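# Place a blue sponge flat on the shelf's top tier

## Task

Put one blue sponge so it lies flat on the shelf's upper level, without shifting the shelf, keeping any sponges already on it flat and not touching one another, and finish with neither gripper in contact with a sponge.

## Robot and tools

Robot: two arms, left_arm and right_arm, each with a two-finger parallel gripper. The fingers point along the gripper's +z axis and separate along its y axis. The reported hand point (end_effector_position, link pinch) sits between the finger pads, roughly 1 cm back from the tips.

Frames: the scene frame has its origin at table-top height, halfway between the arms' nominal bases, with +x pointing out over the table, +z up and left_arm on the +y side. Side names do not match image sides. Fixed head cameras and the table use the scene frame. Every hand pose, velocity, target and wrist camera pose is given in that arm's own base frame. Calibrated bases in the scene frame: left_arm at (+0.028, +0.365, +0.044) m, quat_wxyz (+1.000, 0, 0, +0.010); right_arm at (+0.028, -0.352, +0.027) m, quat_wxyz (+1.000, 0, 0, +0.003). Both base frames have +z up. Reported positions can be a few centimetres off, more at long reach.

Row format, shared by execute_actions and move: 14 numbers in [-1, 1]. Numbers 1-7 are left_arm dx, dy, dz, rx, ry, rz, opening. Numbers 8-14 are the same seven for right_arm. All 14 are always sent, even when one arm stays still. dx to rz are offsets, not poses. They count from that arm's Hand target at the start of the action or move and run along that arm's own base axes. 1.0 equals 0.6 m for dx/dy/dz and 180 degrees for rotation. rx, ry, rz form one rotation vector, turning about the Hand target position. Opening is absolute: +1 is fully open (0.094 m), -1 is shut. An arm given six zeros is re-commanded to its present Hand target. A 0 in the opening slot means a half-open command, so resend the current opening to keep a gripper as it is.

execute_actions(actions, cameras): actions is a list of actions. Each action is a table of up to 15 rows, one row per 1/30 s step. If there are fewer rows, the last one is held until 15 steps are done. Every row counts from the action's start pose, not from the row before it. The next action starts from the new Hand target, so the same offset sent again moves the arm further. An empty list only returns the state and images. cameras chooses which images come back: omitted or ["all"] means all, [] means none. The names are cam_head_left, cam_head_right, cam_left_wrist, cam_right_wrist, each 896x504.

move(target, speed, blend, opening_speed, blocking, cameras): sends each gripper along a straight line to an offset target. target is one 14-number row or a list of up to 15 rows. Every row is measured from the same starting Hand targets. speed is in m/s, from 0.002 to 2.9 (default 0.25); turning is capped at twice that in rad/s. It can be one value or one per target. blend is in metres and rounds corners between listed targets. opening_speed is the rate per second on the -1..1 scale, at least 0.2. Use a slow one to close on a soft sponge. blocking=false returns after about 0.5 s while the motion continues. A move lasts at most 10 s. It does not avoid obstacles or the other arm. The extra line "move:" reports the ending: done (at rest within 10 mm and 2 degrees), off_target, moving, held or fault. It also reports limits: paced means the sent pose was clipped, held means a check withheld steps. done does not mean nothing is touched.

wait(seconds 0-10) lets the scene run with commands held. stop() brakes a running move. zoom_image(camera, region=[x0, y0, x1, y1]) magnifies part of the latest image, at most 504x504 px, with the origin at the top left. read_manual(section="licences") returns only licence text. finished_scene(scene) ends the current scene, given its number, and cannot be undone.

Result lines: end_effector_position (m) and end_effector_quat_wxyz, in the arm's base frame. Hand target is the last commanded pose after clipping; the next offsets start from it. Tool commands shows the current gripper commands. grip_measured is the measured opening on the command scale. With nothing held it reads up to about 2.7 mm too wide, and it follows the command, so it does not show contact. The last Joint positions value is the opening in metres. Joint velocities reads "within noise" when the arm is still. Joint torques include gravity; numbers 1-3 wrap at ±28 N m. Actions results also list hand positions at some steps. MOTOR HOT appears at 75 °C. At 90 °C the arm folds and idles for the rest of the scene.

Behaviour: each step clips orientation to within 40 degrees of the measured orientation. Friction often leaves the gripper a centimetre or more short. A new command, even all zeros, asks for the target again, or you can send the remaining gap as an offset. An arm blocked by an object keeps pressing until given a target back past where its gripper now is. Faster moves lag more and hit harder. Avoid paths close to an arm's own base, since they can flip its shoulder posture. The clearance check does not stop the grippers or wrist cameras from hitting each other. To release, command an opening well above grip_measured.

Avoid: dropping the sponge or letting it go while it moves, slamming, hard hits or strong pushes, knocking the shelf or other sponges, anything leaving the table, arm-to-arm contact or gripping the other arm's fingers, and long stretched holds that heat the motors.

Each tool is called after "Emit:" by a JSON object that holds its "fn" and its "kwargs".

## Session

Emit:
{"fn": "execute_actions", "kwargs": {"actions": []}}

Scene clock: 0.00 s.
left_arm: end_effector_position=(+0.4062, +0.0450, +0.1053) grip_measured=+1.000 end_effector_quat_wxyz=(+0.570, -0.097, +0.805, +0.133) | right_arm: end_effector_position=(+0.4027, -0.0245, +0.1138) grip_measured=+1.000 end_effector_quat_wxyz=(+0.606, +0.063, +0.791, -0.059)
Joint positions: left_arm=[-0.056 1.587 0.449 0.792 -0.383 -0.025 0.094] | right_arm=[0.02 1.559 0.378 0.914 0.19 0.035 0.094]
Joint velocities: within noise
Joint torques (N m): no reading
Motor temperatures (°C): left_arm=[26 27 28 25 24 27 28] | right_arm=[27 29 26 27 27 28 28]
Heat: left arm: 28 °C; right arm: 29 °C.
Hand target: left_arm +0.4116, +0.0458, +0.1221; +0.590, -0.105, +0.790, +0.131 | right_arm +0.4073, -0.0259, +0.1300; +0.624, +0.070, +0.776, -0.058
Tool commands: left_gripper/opening=+1.0 right_gripper/opening=+1.0

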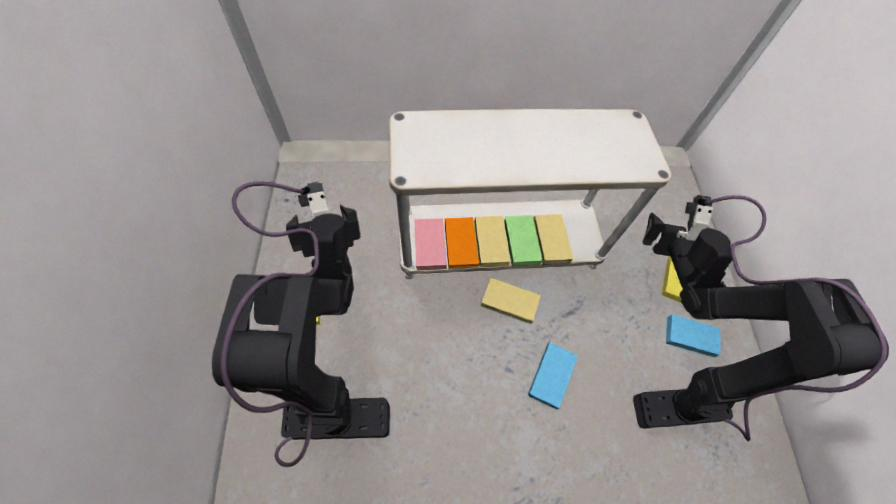

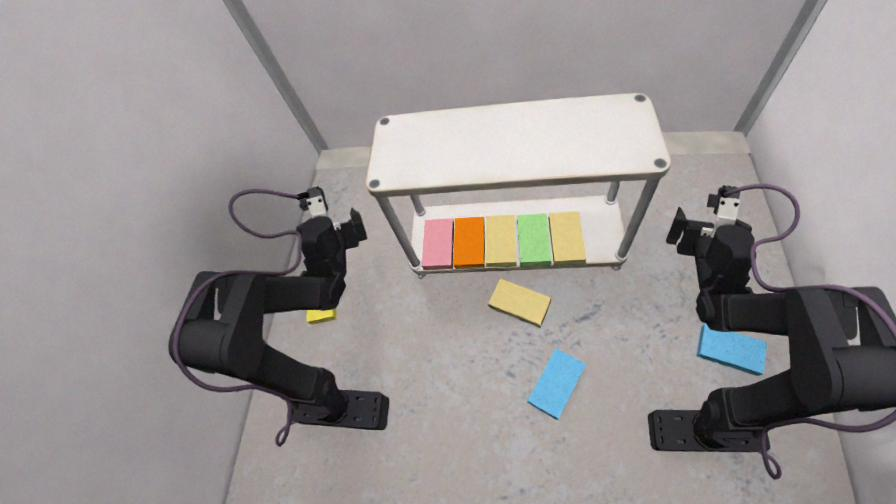

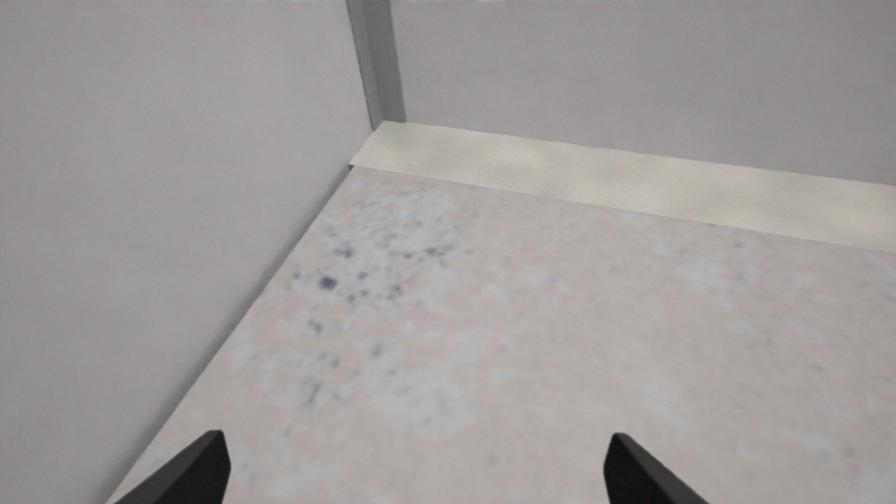

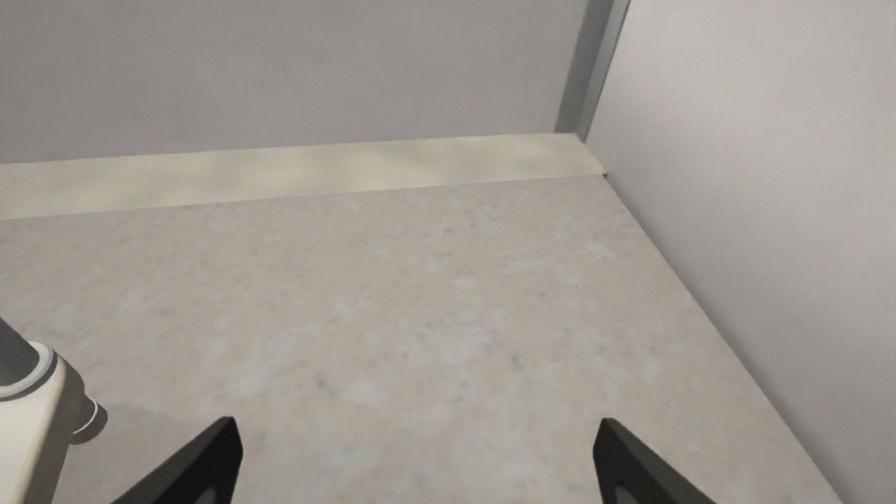

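Emit:
{"fn": "zoom_image", "kwargs": {"camera": "cam_head_left", "region": [505, 330, 605, 420]}}

Emit:
{"fn": "zoom_image", "kwargs": {"camera": "cam_head_left", "region": [375, 95, 685, 285]}}

Scaled by 5.040 from the camera's 896x504 image, which has a finer 1280x720 frame.

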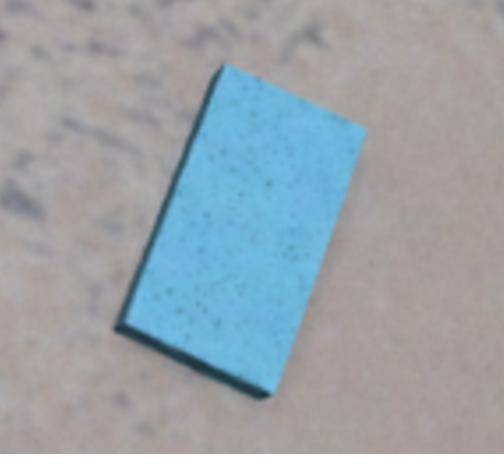

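Scaled by 1.626 from the camera's 896x504 image, which has a finer 1280x720 frame.

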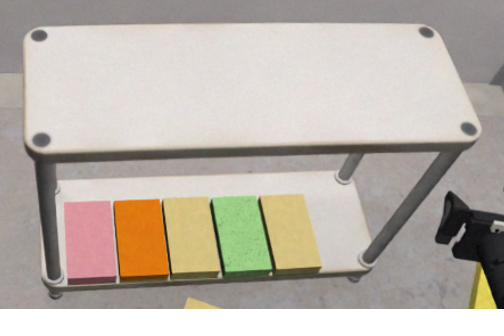

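Emit:
{"fn": "move", "kwargs": {"target": [[-0.3193, -0.0763, 0.0132, -0.0105, 0.0357, -0.063, 1.0, 0, 0, 0, 0, 0, 0, 1.0], [-0.4527, -0.5263, -0.0035, -0.0315, 0.107, -0.189, 1.0, 0, 0, 0, 0, 0, 0, 1.0], [-0.5443, -0.793, -0.112, -0.0420, 0.1429, -0.2521, 1.0, 0, 0, 0, 0, 0, 0, 1.0]], "speed": [0.33, 0.33, 0.25], "blend": [0.06, 0.06, 0.0], "cameras": ["cam_head_left", "cam_left_wrist"]}}

Scene clock: 6.13 s.
left_arm: end_effector_position=(+0.0873, -0.4077, +0.0401) grip_measured=+1.000 end_effector_quat_wxyz=(+0.395, +0.211, +0.888, -0.101) | right_arm: end_effector_position=(+0.4027, -0.0245, +0.1138) grip_measured=+1.000 end_effector_quat_wxyz=(+0.606, +0.063, +0.791, -0.059)
Joint positions: left_arm=[-1.66 1.925 1.084 -0.324 -0.757 -1.03 0.094] | right_arm=[0.02 1.559 0.378 0.914 0.19 0.035 0.094]
Joint velocities: within noise
Joint torques (N m): left_arm=[-0.27 -6.13 8.05 1.14 -0.33 0.05] | right_arm=[-0.09 -5.91 5.16 2.2 -0.01 0]
Motor temperatures (°C): left_arm=[26 27 29 26 24 27 28] | right_arm=[27 29 27 29 27 28 28]
Heat: left arm: 29 °C; right arm: 29 °C.
Hand target: left_arm +0.0851, -0.4300, +0.0549; +0.400, +0.198, +0.884, -0.136 | right_arm +0.4073, -0.0259, +0.1300; +0.624, +0.070, +0.776, -0.058
Off the commanded pose: left_arm 0.027 m, 4 deg | right_arm 0.017 m, 3 deg.
move: off_target (left_arm, right_arm)
Images, in order (width x height): cam_head_left 896x504, cam_left_wrist 896x504.

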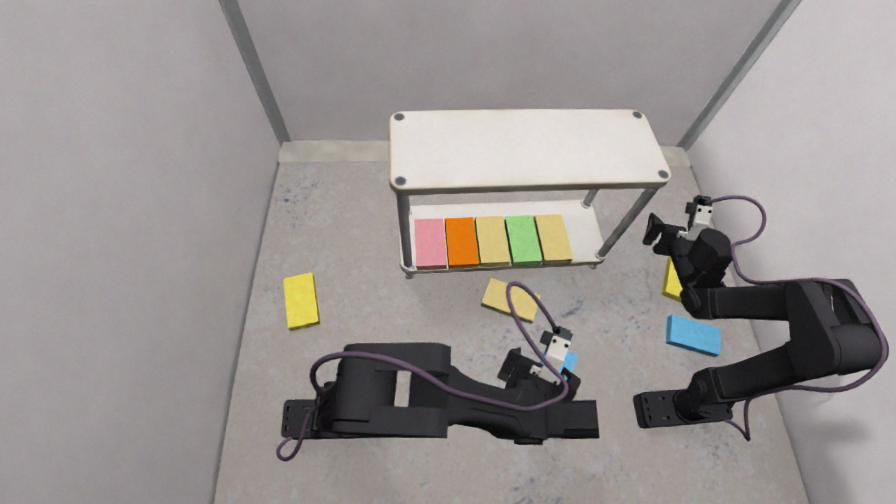

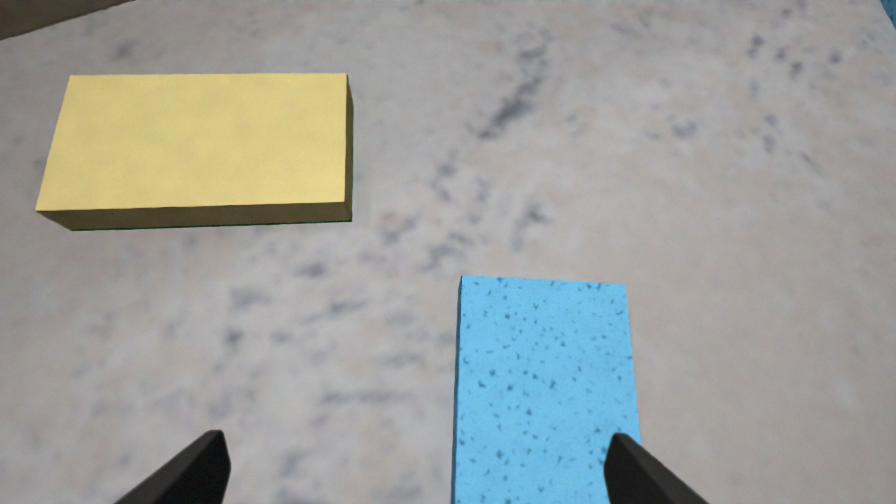

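Emit:
{"fn": "move", "kwargs": {"target": [-0.0355, -0.0688, -0.0482, 0.0034, -0.0019, -0.0056, 1.0, 0, 0, 0, 0, 0, 0, 1.0], "speed": 0.12, "cameras": ["cam_left_wrist"]}}

Scene clock: 8.47 s.
left_arm: end_effector_position=(+0.0635, -0.4523, +0.0117) grip_measured=+1.000 end_effector_quat_wxyz=(+0.391, +0.229, +0.885, -0.105) | right_arm: end_effector_position=(+0.4027, -0.0245, +0.1138) grip_measured=+1.000 end_effector_quat_wxyz=(+0.606, +0.063, +0.791, -0.059)
Joint positions: left_arm=[-1.705 2.124 1.263 -0.32 -0.757 -1.041 0.094] | right_arm=[0.02 1.559 0.378 0.914 0.19 0.035 0.094]
Joint velocities: within noise
Joint torques (N m): left_arm=[-0.39 -7.45 7.88 0.99 -0.49 -0.09] | right_arm=[-0.1 -5.91 5.16 2.19 -0.01 0]
Motor temperatures (°C): left_arm=[26 28 29 26 25 27 28] | right_arm=[27 29 27 29 27 28 28]
Heat: left arm: 29 °C; right arm: 29 °C.
Hand target: left_arm +0.0638, -0.4713, +0.0260; +0.401, +0.209, +0.882, -0.134 | right_arm +0.4073, -0.0259, +0.1300; +0.624, +0.070, +0.776, -0.058
Off the commanded pose: left_arm 0.024 m, 4 deg | right_arm 0.017 m, 3 deg.
move: off_target (left_arm, right_arm)
Images, in order (width x height): cam_left_wrist 896x504.

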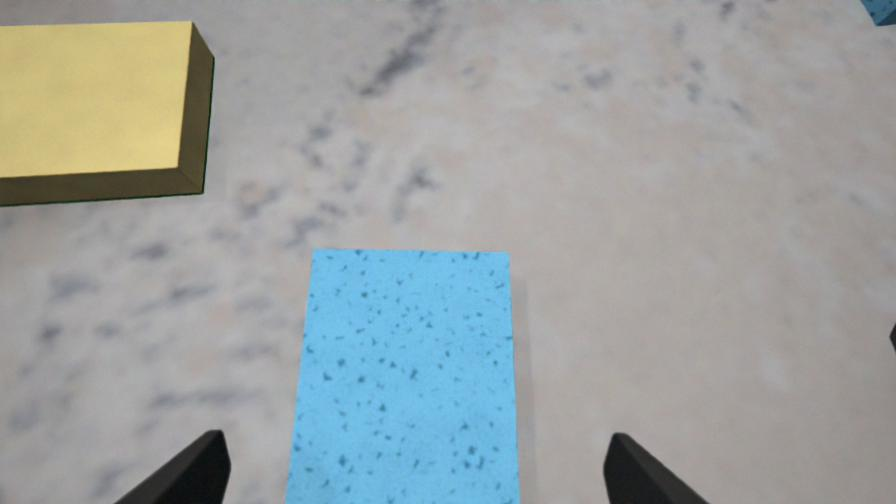

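Emit:
{"fn": "move", "kwargs": {"target": [0.0032, 0.0142, -0.0262, 0.002, -0.001, 0.0044, 1.0, 0, 0, 0, 0, 0, 0, 1.0], "speed": 0.08, "cameras": ["cam_left_wrist"]}}

Scene clock: 10.87 s.
left_arm: end_effector_position=(+0.0631, -0.4554, +0.0061) grip_measured=+1.000 end_effector_quat_wxyz=(+0.391, +0.220, +0.887, -0.113) | right_arm: end_effector_position=(+0.4027, -0.0245, +0.1138) grip_measured=+1.000 end_effector_quat_wxyz=(+0.606, +0.063, +0.791, -0.059)
Joint positions: left_arm=[-1.705 2.142 1.263 -0.292 -0.757 -1.058 0.094] | right_arm=[0.02 1.559 0.378 0.914 0.19 0.035 0.094]
Joint velocities: within noise
Joint torques (N m): left_arm=[-0.43 -7.42 4.74 1.15 -0.57 -0.11] | right_arm=[-0.1 -5.93 5.15 2.2 -0.01 0]
Motor temperatures (°C): left_arm=[26 28 29 26 25 27 28] | right_arm=[27 30 27 30 27 28 28]
Heat: left arm: 29 °C; right arm: 30 °C.
Hand target: left_arm +0.0657, -0.4628, +0.0102; +0.402, +0.204, +0.883, -0.128 | right_arm +0.4073, -0.0259, +0.1300; +0.624, +0.070, +0.776, -0.058
Off the commanded pose: left_arm 0.009 m, 3 deg | right_arm 0.017 m, 3 deg.
move: off_target (left_arm, right_arm)
Images, in order (width x height): cam_left_wrist 896x504.

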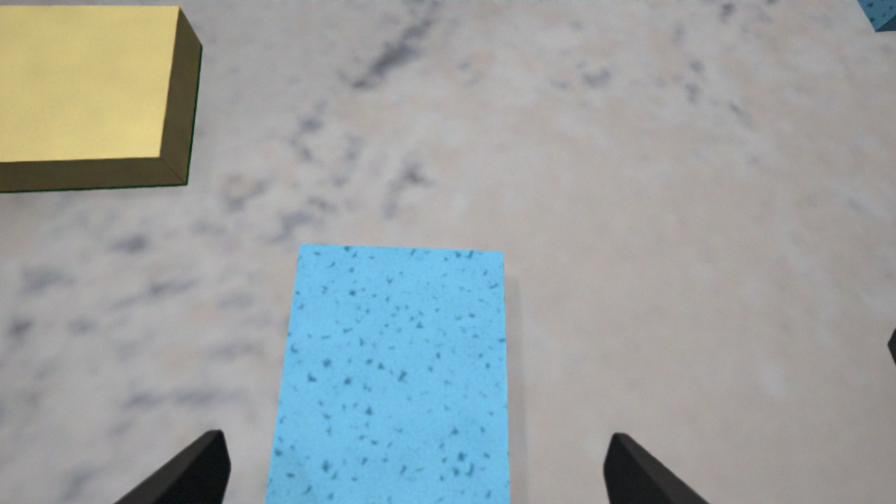

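Emit:
{"fn": "move", "kwargs": {"target": [0.002, 0.0208, -0.017, 0.0078, -0.0042, 0.0094, 1.0, 0, 0, 0, 0, 0, 0, 1.0], "speed": 0.08, "cameras": ["cam_left_wrist"]}}

Scene clock: 12.70 s.
left_arm: end_effector_position=(+0.0635, -0.4539, +0.0011) grip_measured=+1.000 end_effector_quat_wxyz=(+0.388, +0.204, +0.891, -0.115) | right_arm: end_effector_position=(+0.4027, -0.0245, +0.1138) grip_measured=+1.000 end_effector_quat_wxyz=(+0.606, +0.063, +0.791, -0.059)
Joint positions: left_arm=[-1.705 2.155 1.263 -0.292 -0.759 -1.099 0.094] | right_arm=[0.02 1.559 0.378 0.914 0.19 0.035 0.094]
Joint velocities: within noise
Joint torques (N m): left_arm=[-0.39 -7.39 3.3 0.9 -0.81 -0.09] | right_arm=[-0.09 -5.91 5.15 2.2 -0.01 0]
Motor temperatures (°C): left_arm=[26 28 29 26 25 27 28] | right_arm=[27 30 27 30 27 28 28]
Heat: left arm: 29 °C; right arm: 30 °C.
Hand target: left_arm +0.0669, -0.4503, +0.0000; +0.408, +0.197, +0.885, -0.110 | right_arm +0.4073, -0.0259, +0.1300; +0.624, +0.070, +0.776, -0.058
Off the commanded pose: left_arm 0.005 m, 3 deg | right_arm 0.017 m, 3 deg.
move: off_target (left_arm, right_arm)
Images, in order (width x height): cam_left_wrist 896x504.

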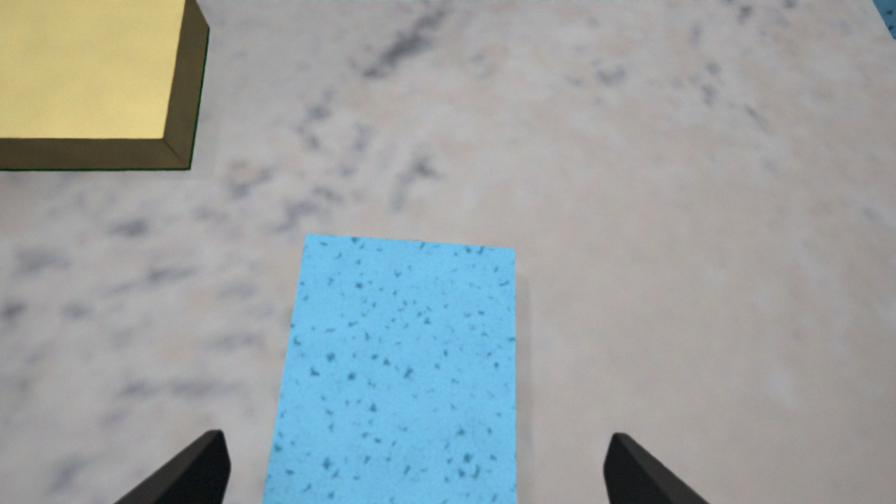

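Emit:
{"fn": "move", "kwargs": {"target": [0.0025, 0.0125, -0.045, 0.0132, -0.0072, 0.0061, 1.0, 0, 0, 0, 0, 0, 0, 1.0], "speed": 0.07, "cameras": ["cam_left_wrist"]}}

Scene clock: 15.13 s.
left_arm: end_effector_position=(+0.0680, -0.4430, -0.0288) grip_measured=+1.000 end_effector_quat_wxyz=(+0.394, +0.204, +0.893, -0.083) | right_arm: end_effector_position=(+0.4027, -0.0245, +0.1138) grip_measured=+1.000 end_effector_quat_wxyz=(+0.606, +0.063, +0.791, -0.059)
Joint positions: left_arm=[-1.705 2.233 1.263 -0.292 -0.782 -1.128 0.094] | right_arm=[0.02 1.559 0.378 0.914 0.19 0.035 0.094]
Joint velocities: within noise
Joint torques (N m): left_arm=[-0.46 -7.73 3.18 0.88 -0.84 -0.09] | right_arm=[-0.1 -5.93 5.16 2.2 -0.01 0]
Motor temperatures (°C): left_arm=[26 28 29 26 25 27 28] | right_arm=[27 30 27 31 27 28 28]
Heat: left arm: 29 °C; right arm: 31 °C.
Hand target: left_arm +0.0684, -0.4428, -0.0270; +0.414, +0.198, +0.884, -0.086 | right_arm +0.4073, -0.0259, +0.1300; +0.624, +0.070, +0.776, -0.058
Off the commanded pose: left_arm 0.002 m, 3 deg | right_arm 0.017 m, 3 deg.
move: off_target (left_arm, right_arm)
Images, in order (width x height): cam_left_wrist 896x504.

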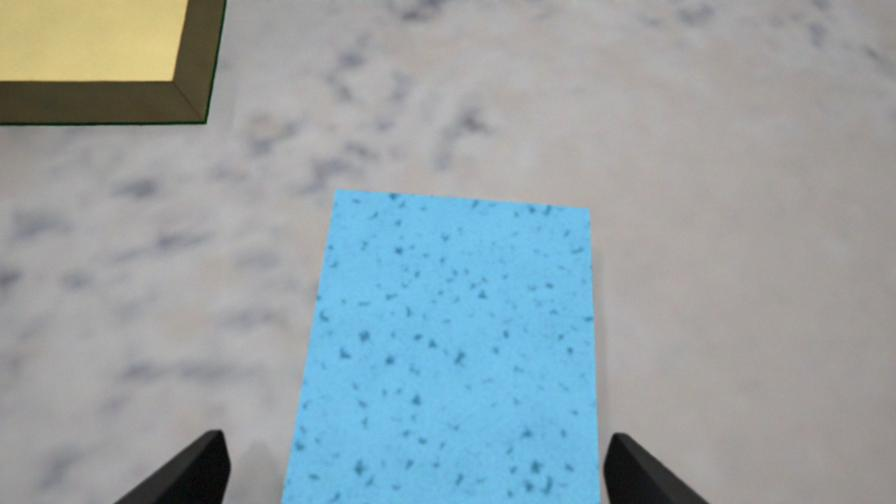

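Emit:
{"fn": "move", "kwargs": {"target": [-0.004, -0.007, 0.004, -0.002, 0.001, -0.0183, 1.0, 0, 0, 0, 0, 0, 0, 1.0], "speed": 0.07, "cameras": ["cam_left_wrist"]}}

Scene clock: 16.90 s.
left_arm: end_effector_position=(+0.0689, -0.4444, -0.0297) grip_measured=+1.000 end_effector_quat_wxyz=(+0.409, +0.217, +0.882, -0.090) | right_arm: end_effector_position=(+0.4027, -0.0245, +0.1138) grip_measured=+1.000 end_effector_quat_wxyz=(+0.606, +0.063, +0.791, -0.059)
Joint positions: left_arm=[-1.709 2.233 1.228 -0.216 -0.806 -1.077 0.094] | right_arm=[0.02 1.559 0.378 0.914 0.19 0.035 0.094]
Joint velocities: within noise
Joint torques (N m): left_arm=[-0.34 -9.2 2.67 0.98 -0.38 0.17] | right_arm=[-0.1 -5.93 5.16 2.2 -0.01 0]
Motor temperatures (°C): left_arm=[26 29 29 26 25 27 28] | right_arm=[27 30 27 31 27 28 28]
Heat: left arm: 29 °C; right arm: 31 °C.
Hand target: left_arm +0.0660, -0.4470, -0.0246; +0.411, +0.222, +0.879, -0.101 | right_arm +0.4073, -0.0259, +0.1300; +0.624, +0.070, +0.776, -0.058
Off the commanded pose: left_arm 0.006 m, 1 deg | right_arm 0.017 m, 3 deg.
move: off_target (right_arm)
Images, in order (width x height): cam_left_wrist 896x504.

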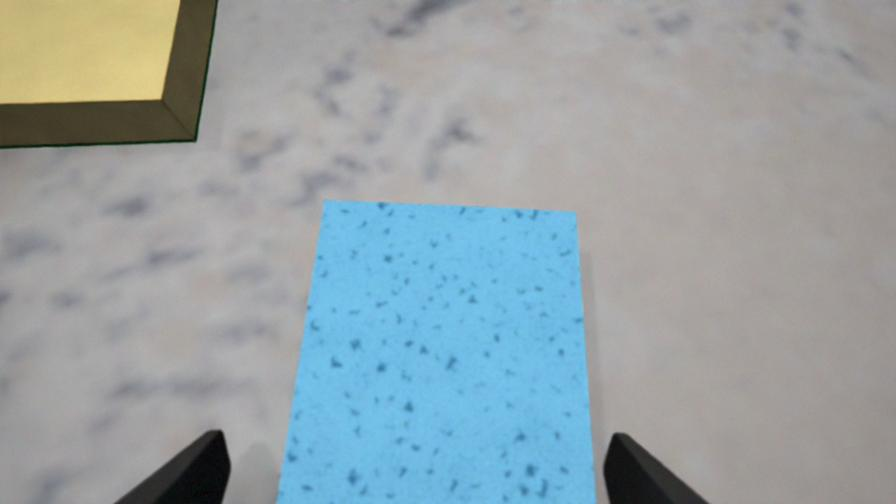

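Emit:
{"fn": "move", "kwargs": {"target": [0, 0, 0.004, 0, 0, 0, 0.28, 0, 0, 0, 0, 0, 0, 1.0], "opening_speed": 0.5, "cameras": ["cam_left_wrist", "cam_head_left"]}}

Scene clock: 20.73 s.
left_arm: end_effector_position=(+0.0688, -0.4452, -0.0294) grip_measured=+0.361 end_effector_quat_wxyz=(+0.410, +0.223, +0.880, -0.088) | right_arm: end_effector_position=(+0.4027, -0.0245, +0.1138) grip_measured=+1.000 end_effector_quat_wxyz=(+0.606, +0.063, +0.791, -0.059)
Joint positions: left_arm=[-1.709 2.233 1.228 -0.211 -0.806 -1.061 0.064] | right_arm=[0.02 1.559 0.378 0.914 0.19 0.035 0.094]
Joint velocities: within noise
Joint torques (N m): left_arm=[-0.31 -9.68 2.7 0.89 -0.38 0.03] | right_arm=[-0.09 -5.91 5.15 2.2 -0.01 0]
Motor temperatures (°C): left_arm=[26 30 29 26 25 27 28] | right_arm=[27 30 27 32 27 28 28]
Heat: left arm: 30 °C; right arm: 32 °C.
Hand target: left_arm +0.0660, -0.4470, -0.0222; +0.411, +0.222, +0.879, -0.101 | right_arm +0.4073, -0.0259, +0.1300; +0.624, +0.070, +0.776, -0.058
Off the commanded pose: left_arm 0.008 m, 1 deg | right_arm 0.017 m, 3 deg.
move: off_target (right_arm)
Images, in order (width x height): cam_head_left 896x504, cam_left_wrist 896x504.

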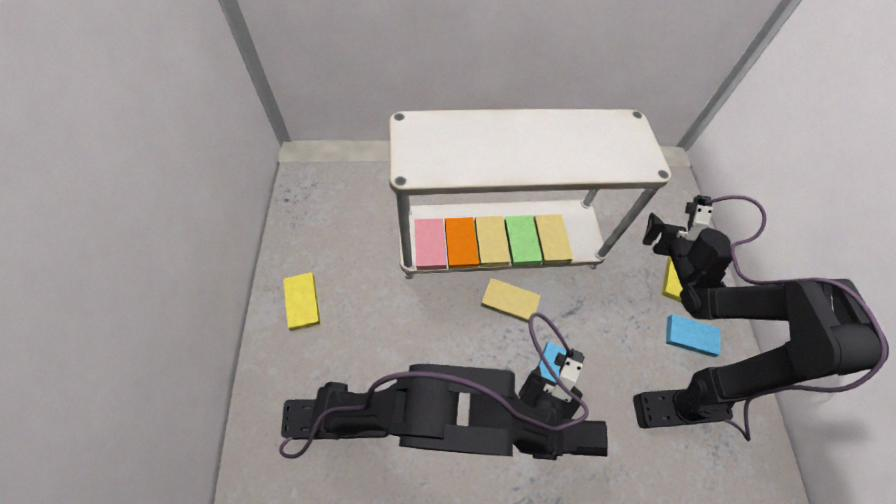

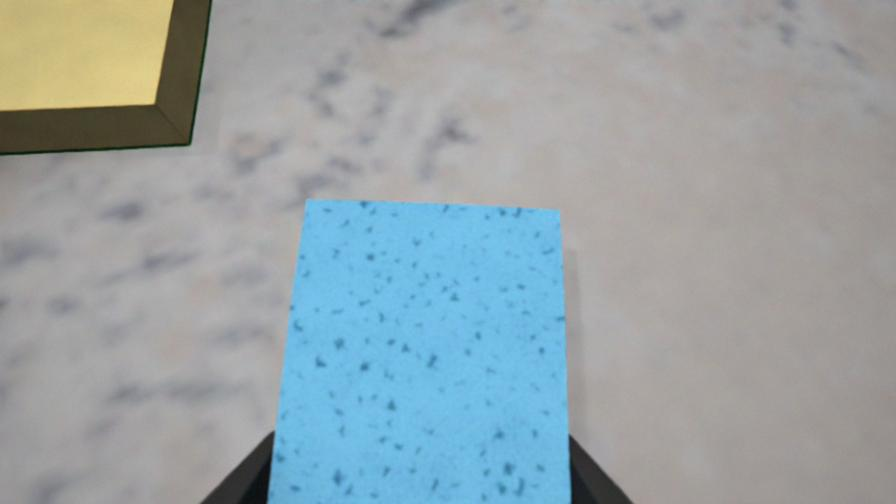

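Emit:
{"fn": "move", "kwargs": {"target": [[0.015, 0.0283, 0.187, 0, 0, 0, 0.28, 0, 0, 0, 0, 0, 0, 1.0], [0.1067, 0.2783, 0.4703, -0.0015, -0.011, -0.041, 0.28, 0, 0, 0, 0, 0, 0, 1.0], [0.1983, 0.4617, 0.7037, -0.003, -0.021, -0.077, 0.28, 0, 0, 0, 0, 0, 0, 1.0], [0.56, 0.3535, 0.6795, -0.0038, -0.0278, -0.1022, 0.28, 0, 0, 0, 0, 0, 0, 1.0]], "speed": [0.15, 0.3, 0.3, 0.18], "blend": [0.03, 0.06, 0.06, 0.0], "cameras": ["cam_left_wrist", "cam_head_left", "cam_head_right"]}}

Scene clock: 28.53 s.
left_arm: end_effector_position=(+0.3966, -0.2305, +0.3574) grip_measured=+0.359 end_effector_quat_wxyz=(+0.389, +0.355, +0.836, -0.152) | right_arm: end_effector_position=(+0.4027, -0.0245, +0.1138) grip_measured=+1.000 end_effector_quat_wxyz=(+0.606, +0.063, +0.791, -0.059)
Joint positions: left_arm=[-0.429 1.759 2.121 -1.101 0.26 0.26 0.064] | right_arm=[0.02 1.559 0.378 0.914 0.19 0.035 0.094]
Joint velocities: within noise
Joint torques (N m): left_arm=[0.49 -5.59 8.64 1.71 0.31 0.06] | right_arm=[-0.09 -5.91 5.16 2.2 -0.01 0]
Motor temperatures (°C): left_arm=[26 30 29 27 25 27 28] | right_arm=[27 30 27 33 27 28 28]
Heat: left arm: 30 °C; right arm: 33 °C.
Hand target: left_arm +0.4020, -0.2349, +0.3855; +0.429, +0.361, +0.812, -0.160 | right_arm +0.4073, -0.0259, +0.1300; +0.624, +0.070, +0.776, -0.058
Off the commanded pose: left_arm 0.029 m, 5 deg | right_arm 0.017 m, 3 deg.
move: off_target (left_arm, right_arm)
Images, in order (width x height): cam_head_left 896x504, cam_head_right 896x504, cam_left_wrist 896x504.

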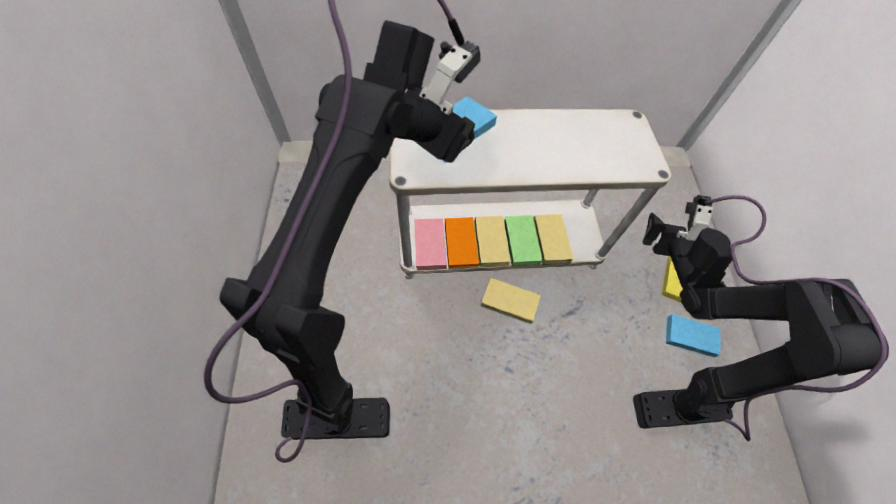

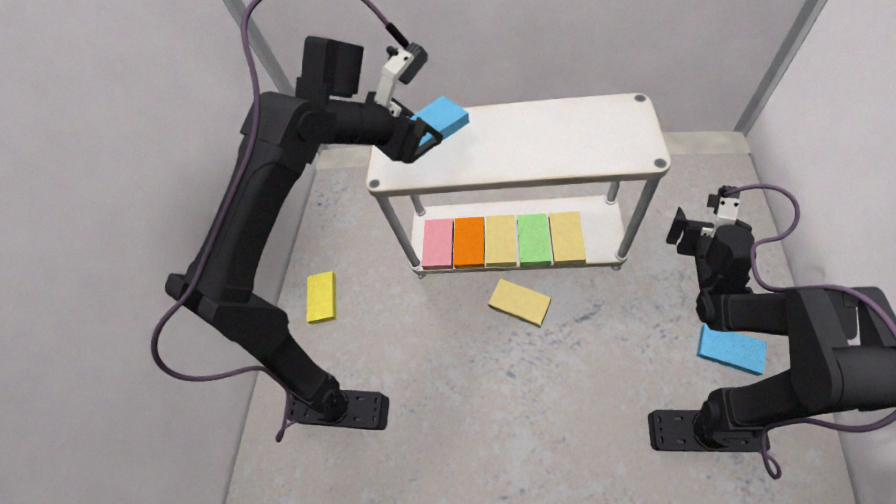

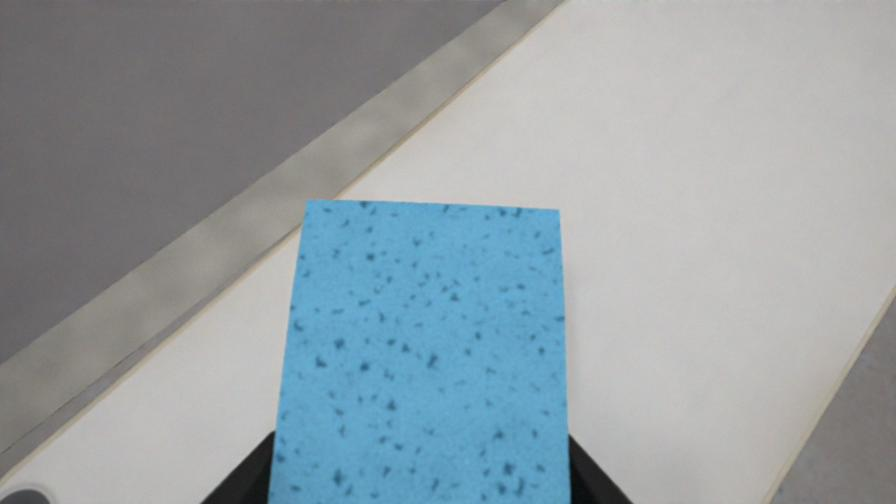

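Emit:
{"fn": "move", "kwargs": {"target": [0.004, 0, -0.045, 0, 0, 0, 0.28, 0, 0, 0, 0, 0, 0, 1.0], "speed": 0.08, "cameras": ["cam_left_wrist"]}}

Scene clock: 30.10 s.
left_arm: end_effector_position=(+0.4061, -0.2349, +0.3313) grip_measured=+0.359 end_effector_quat_wxyz=(+0.386, +0.362, +0.835, -0.150) | right_arm: end_effector_position=(+0.4027, -0.0245, +0.1138) grip_measured=+1.000 end_effector_quat_wxyz=(+0.606, +0.063, +0.791, -0.059)
Joint positions: left_arm=[-0.427 1.747 1.992 -0.993 0.264 0.275 0.064] | right_arm=[0.02 1.559 0.378 0.914 0.19 0.035 0.094]
Joint velocities: within noise
Joint torques (N m): left_arm=[0.5 -9.28 3.96 1.96 0.31 0.02] | right_arm=[-0.1 -5.91 5.16 2.2 -0.01 0]
Motor temperatures (°C): left_arm=[26 30 29 27 25 27 28] | right_arm=[27 30 27 33 27 28 28]
Heat: left arm: 30 °C; right arm: 33 °C.
Hand target: left_arm +0.4044, -0.2349, +0.3585; +0.429, +0.361, +0.812, -0.160 | right_arm +0.4073, -0.0259, +0.1300; +0.624, +0.070, +0.776, -0.058
Off the commanded pose: left_arm 0.027 m, 6 deg | right_arm 0.017 m, 3 deg.
move: off_target (left_arm, right_arm)
Images, in order (width x height): cam_left_wrist 896x504.

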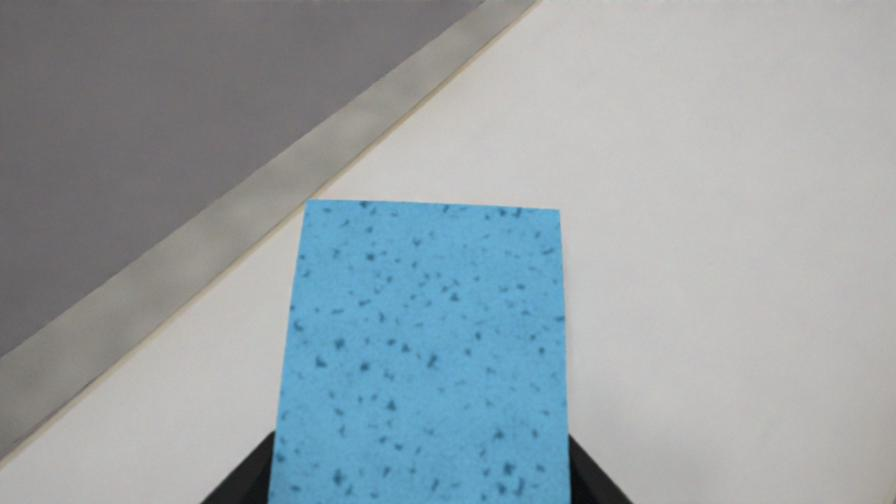

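Emit:
{"fn": "move", "kwargs": {"target": [0, 0, -0.0083, 0, 0, 0, 0.28, 0, 0, 0, 0, 0, 0, 1.0], "speed": 0.04, "cameras": ["cam_left_wrist"]}}

Scene clock: 31.37 s.
left_arm: end_effector_position=(+0.4069, -0.2352, +0.3293) grip_measured=+0.359 end_effector_quat_wxyz=(+0.392, +0.362, +0.832, -0.151) | right_arm: end_effector_position=(+0.4027, -0.0245, +0.1138) grip_measured=+1.000 end_effector_quat_wxyz=(+0.606, +0.063, +0.791, -0.059)
Joint positions: left_arm=[-0.427 1.733 1.957 -0.96 0.264 0.275 0.064] | right_arm=[0.02 1.559 0.378 0.914 0.19 0.035 0.094]
Joint velocities: within noise
Joint torques (N m): left_arm=[0.44 -8.99 3.88 1.88 0.29 0.01] | right_arm=[-0.09 -5.91 5.16 2.2 -0.01 0]
Motor temperatures (°C): left_arm=[26 30 29 27 25 27 28] | right_arm=[27 30 27 33 27 28 28]
Heat: left arm: 30 °C; right arm: 33 °C.
Hand target: left_arm +0.4044, -0.2349, +0.3536; +0.429, +0.361, +0.812, -0.160 | right_arm +0.4073, -0.0259, +0.1300; +0.624, +0.070, +0.776, -0.058
Off the commanded pose: left_arm 0.024 m, 5 deg | right_arm 0.017 m, 3 deg.
move: off_target (left_arm, right_arm)
Images, in order (width x height): cam_left_wrist 896x504.

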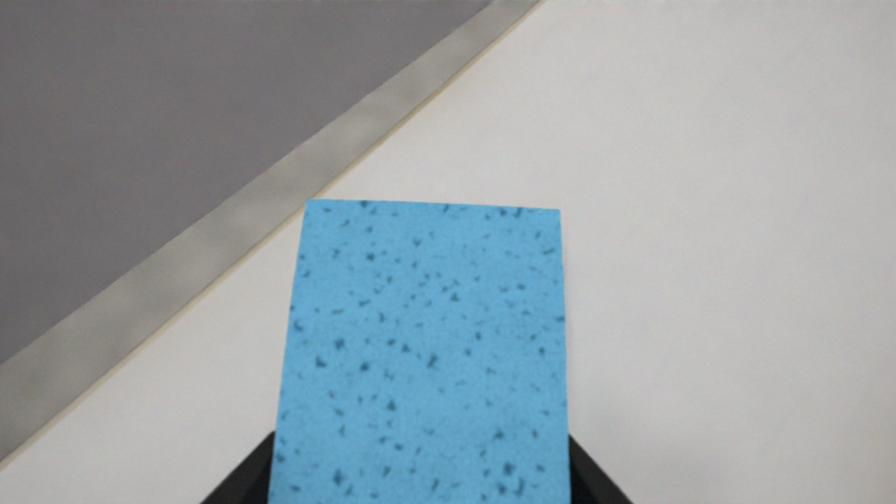

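Emit:
{"fn": "move", "kwargs": {"target": [[0, 0, -0.005, 0, 0, 0, 0.28, 0, 0, 0, 0, 0, 0, 1.0], [0, 0, -0.005, 0, 0, 0, 0.8, 0, 0, 0, 0, 0, 0, 1.0], [-0.0633, 0.0625, 0.0817, 0, 0, 0, 0.8, 0, 0, 0, 0, 0, 0, 1.0], [-0.28, 0.14, 0.11, 0, 0, 0, 0.8, 0, 0, 0, 0, 0, 0, 1.0]], "speed": [0.04, 0.04, 0.12, 0.25], "blend": [0.0, 0.0, 0.03, 0.0], "opening_speed": 0.8}}

Scene clock: 36.27 s.
left_arm: end_effector_position=(+0.2441, -0.1505, +0.4282) grip_measured=+0.797 end_effector_quat_wxyz=(+0.447, +0.357, +0.806, -0.151) | right_arm: end_effector_position=(+0.4027, -0.0245, +0.1138) grip_measured=+1.000 end_effector_quat_wxyz=(+0.606, +0.063, +0.791, -0.059)
Joint positions: left_arm=[-0.364 1.236 1.912 -1.299 0.312 0.309 0.084] | right_arm=[0.02 1.559 0.378 0.914 0.19 0.035 0.094]
Joint velocities: within noise
Joint torques (N m): left_arm=[0.18 -0.84 2.85 1.16 0.27 0.04] | right_arm=[-0.1 -5.93 5.15 2.19 -0.01 0]
Motor temperatures (°C): left_arm=[26 30 29 28 25 27 28] | right_arm=[27 30 27 33 27 28 28]
Heat: left arm: 30 °C; right arm: 33 °C.
Hand target: left_arm +0.2364, -0.1509, +0.4196; +0.429, +0.361, +0.812, -0.160 | right_arm +0.4073, -0.0259, +0.1300; +0.624, +0.070, +0.776, -0.058
Off the commanded pose: left_arm 0.012 m, 3 deg | right_arm 0.017 m, 3 deg.
move: off_target (left_arm, right_arm); target 2's new opening was sent with left_arm's hand 0.022 m and 4 deg from that target

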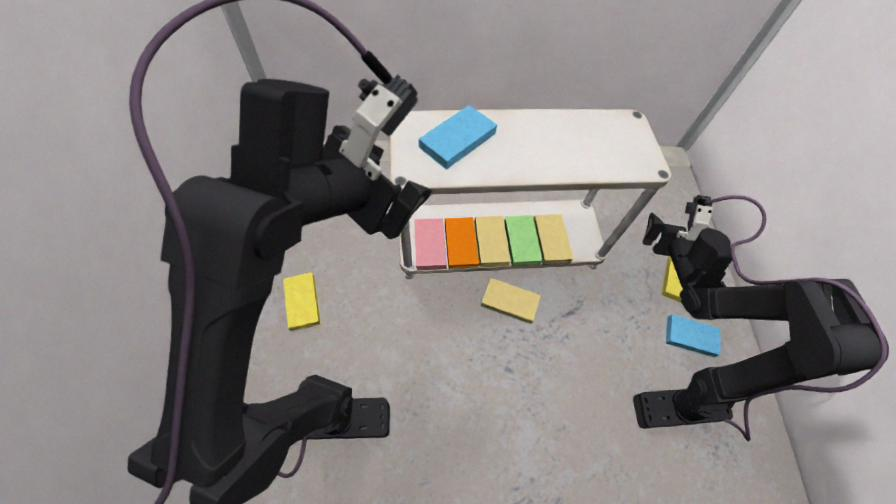

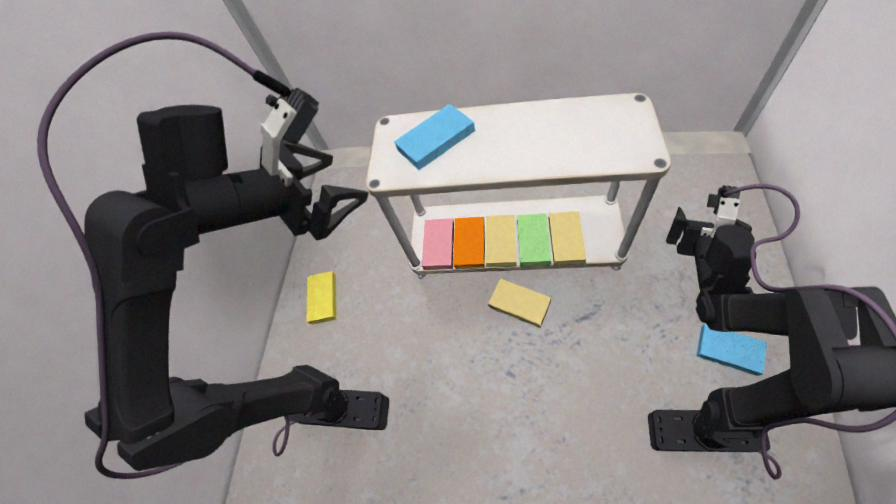

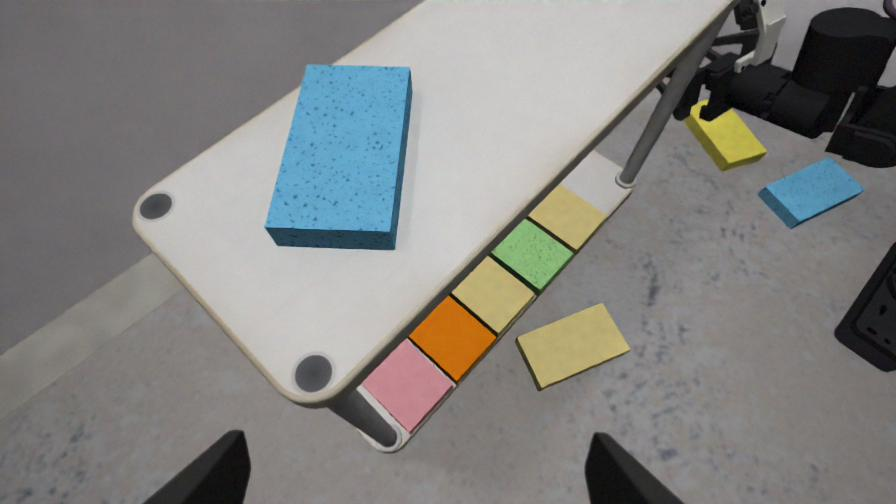

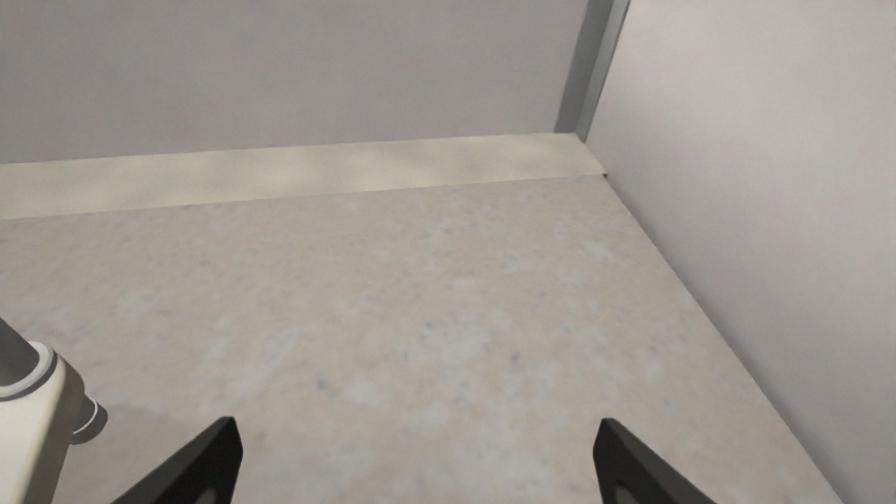

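Emit:
{"fn": "finished_scene", "kwargs": {"scene": 3}}

The scene is finished: the task was done.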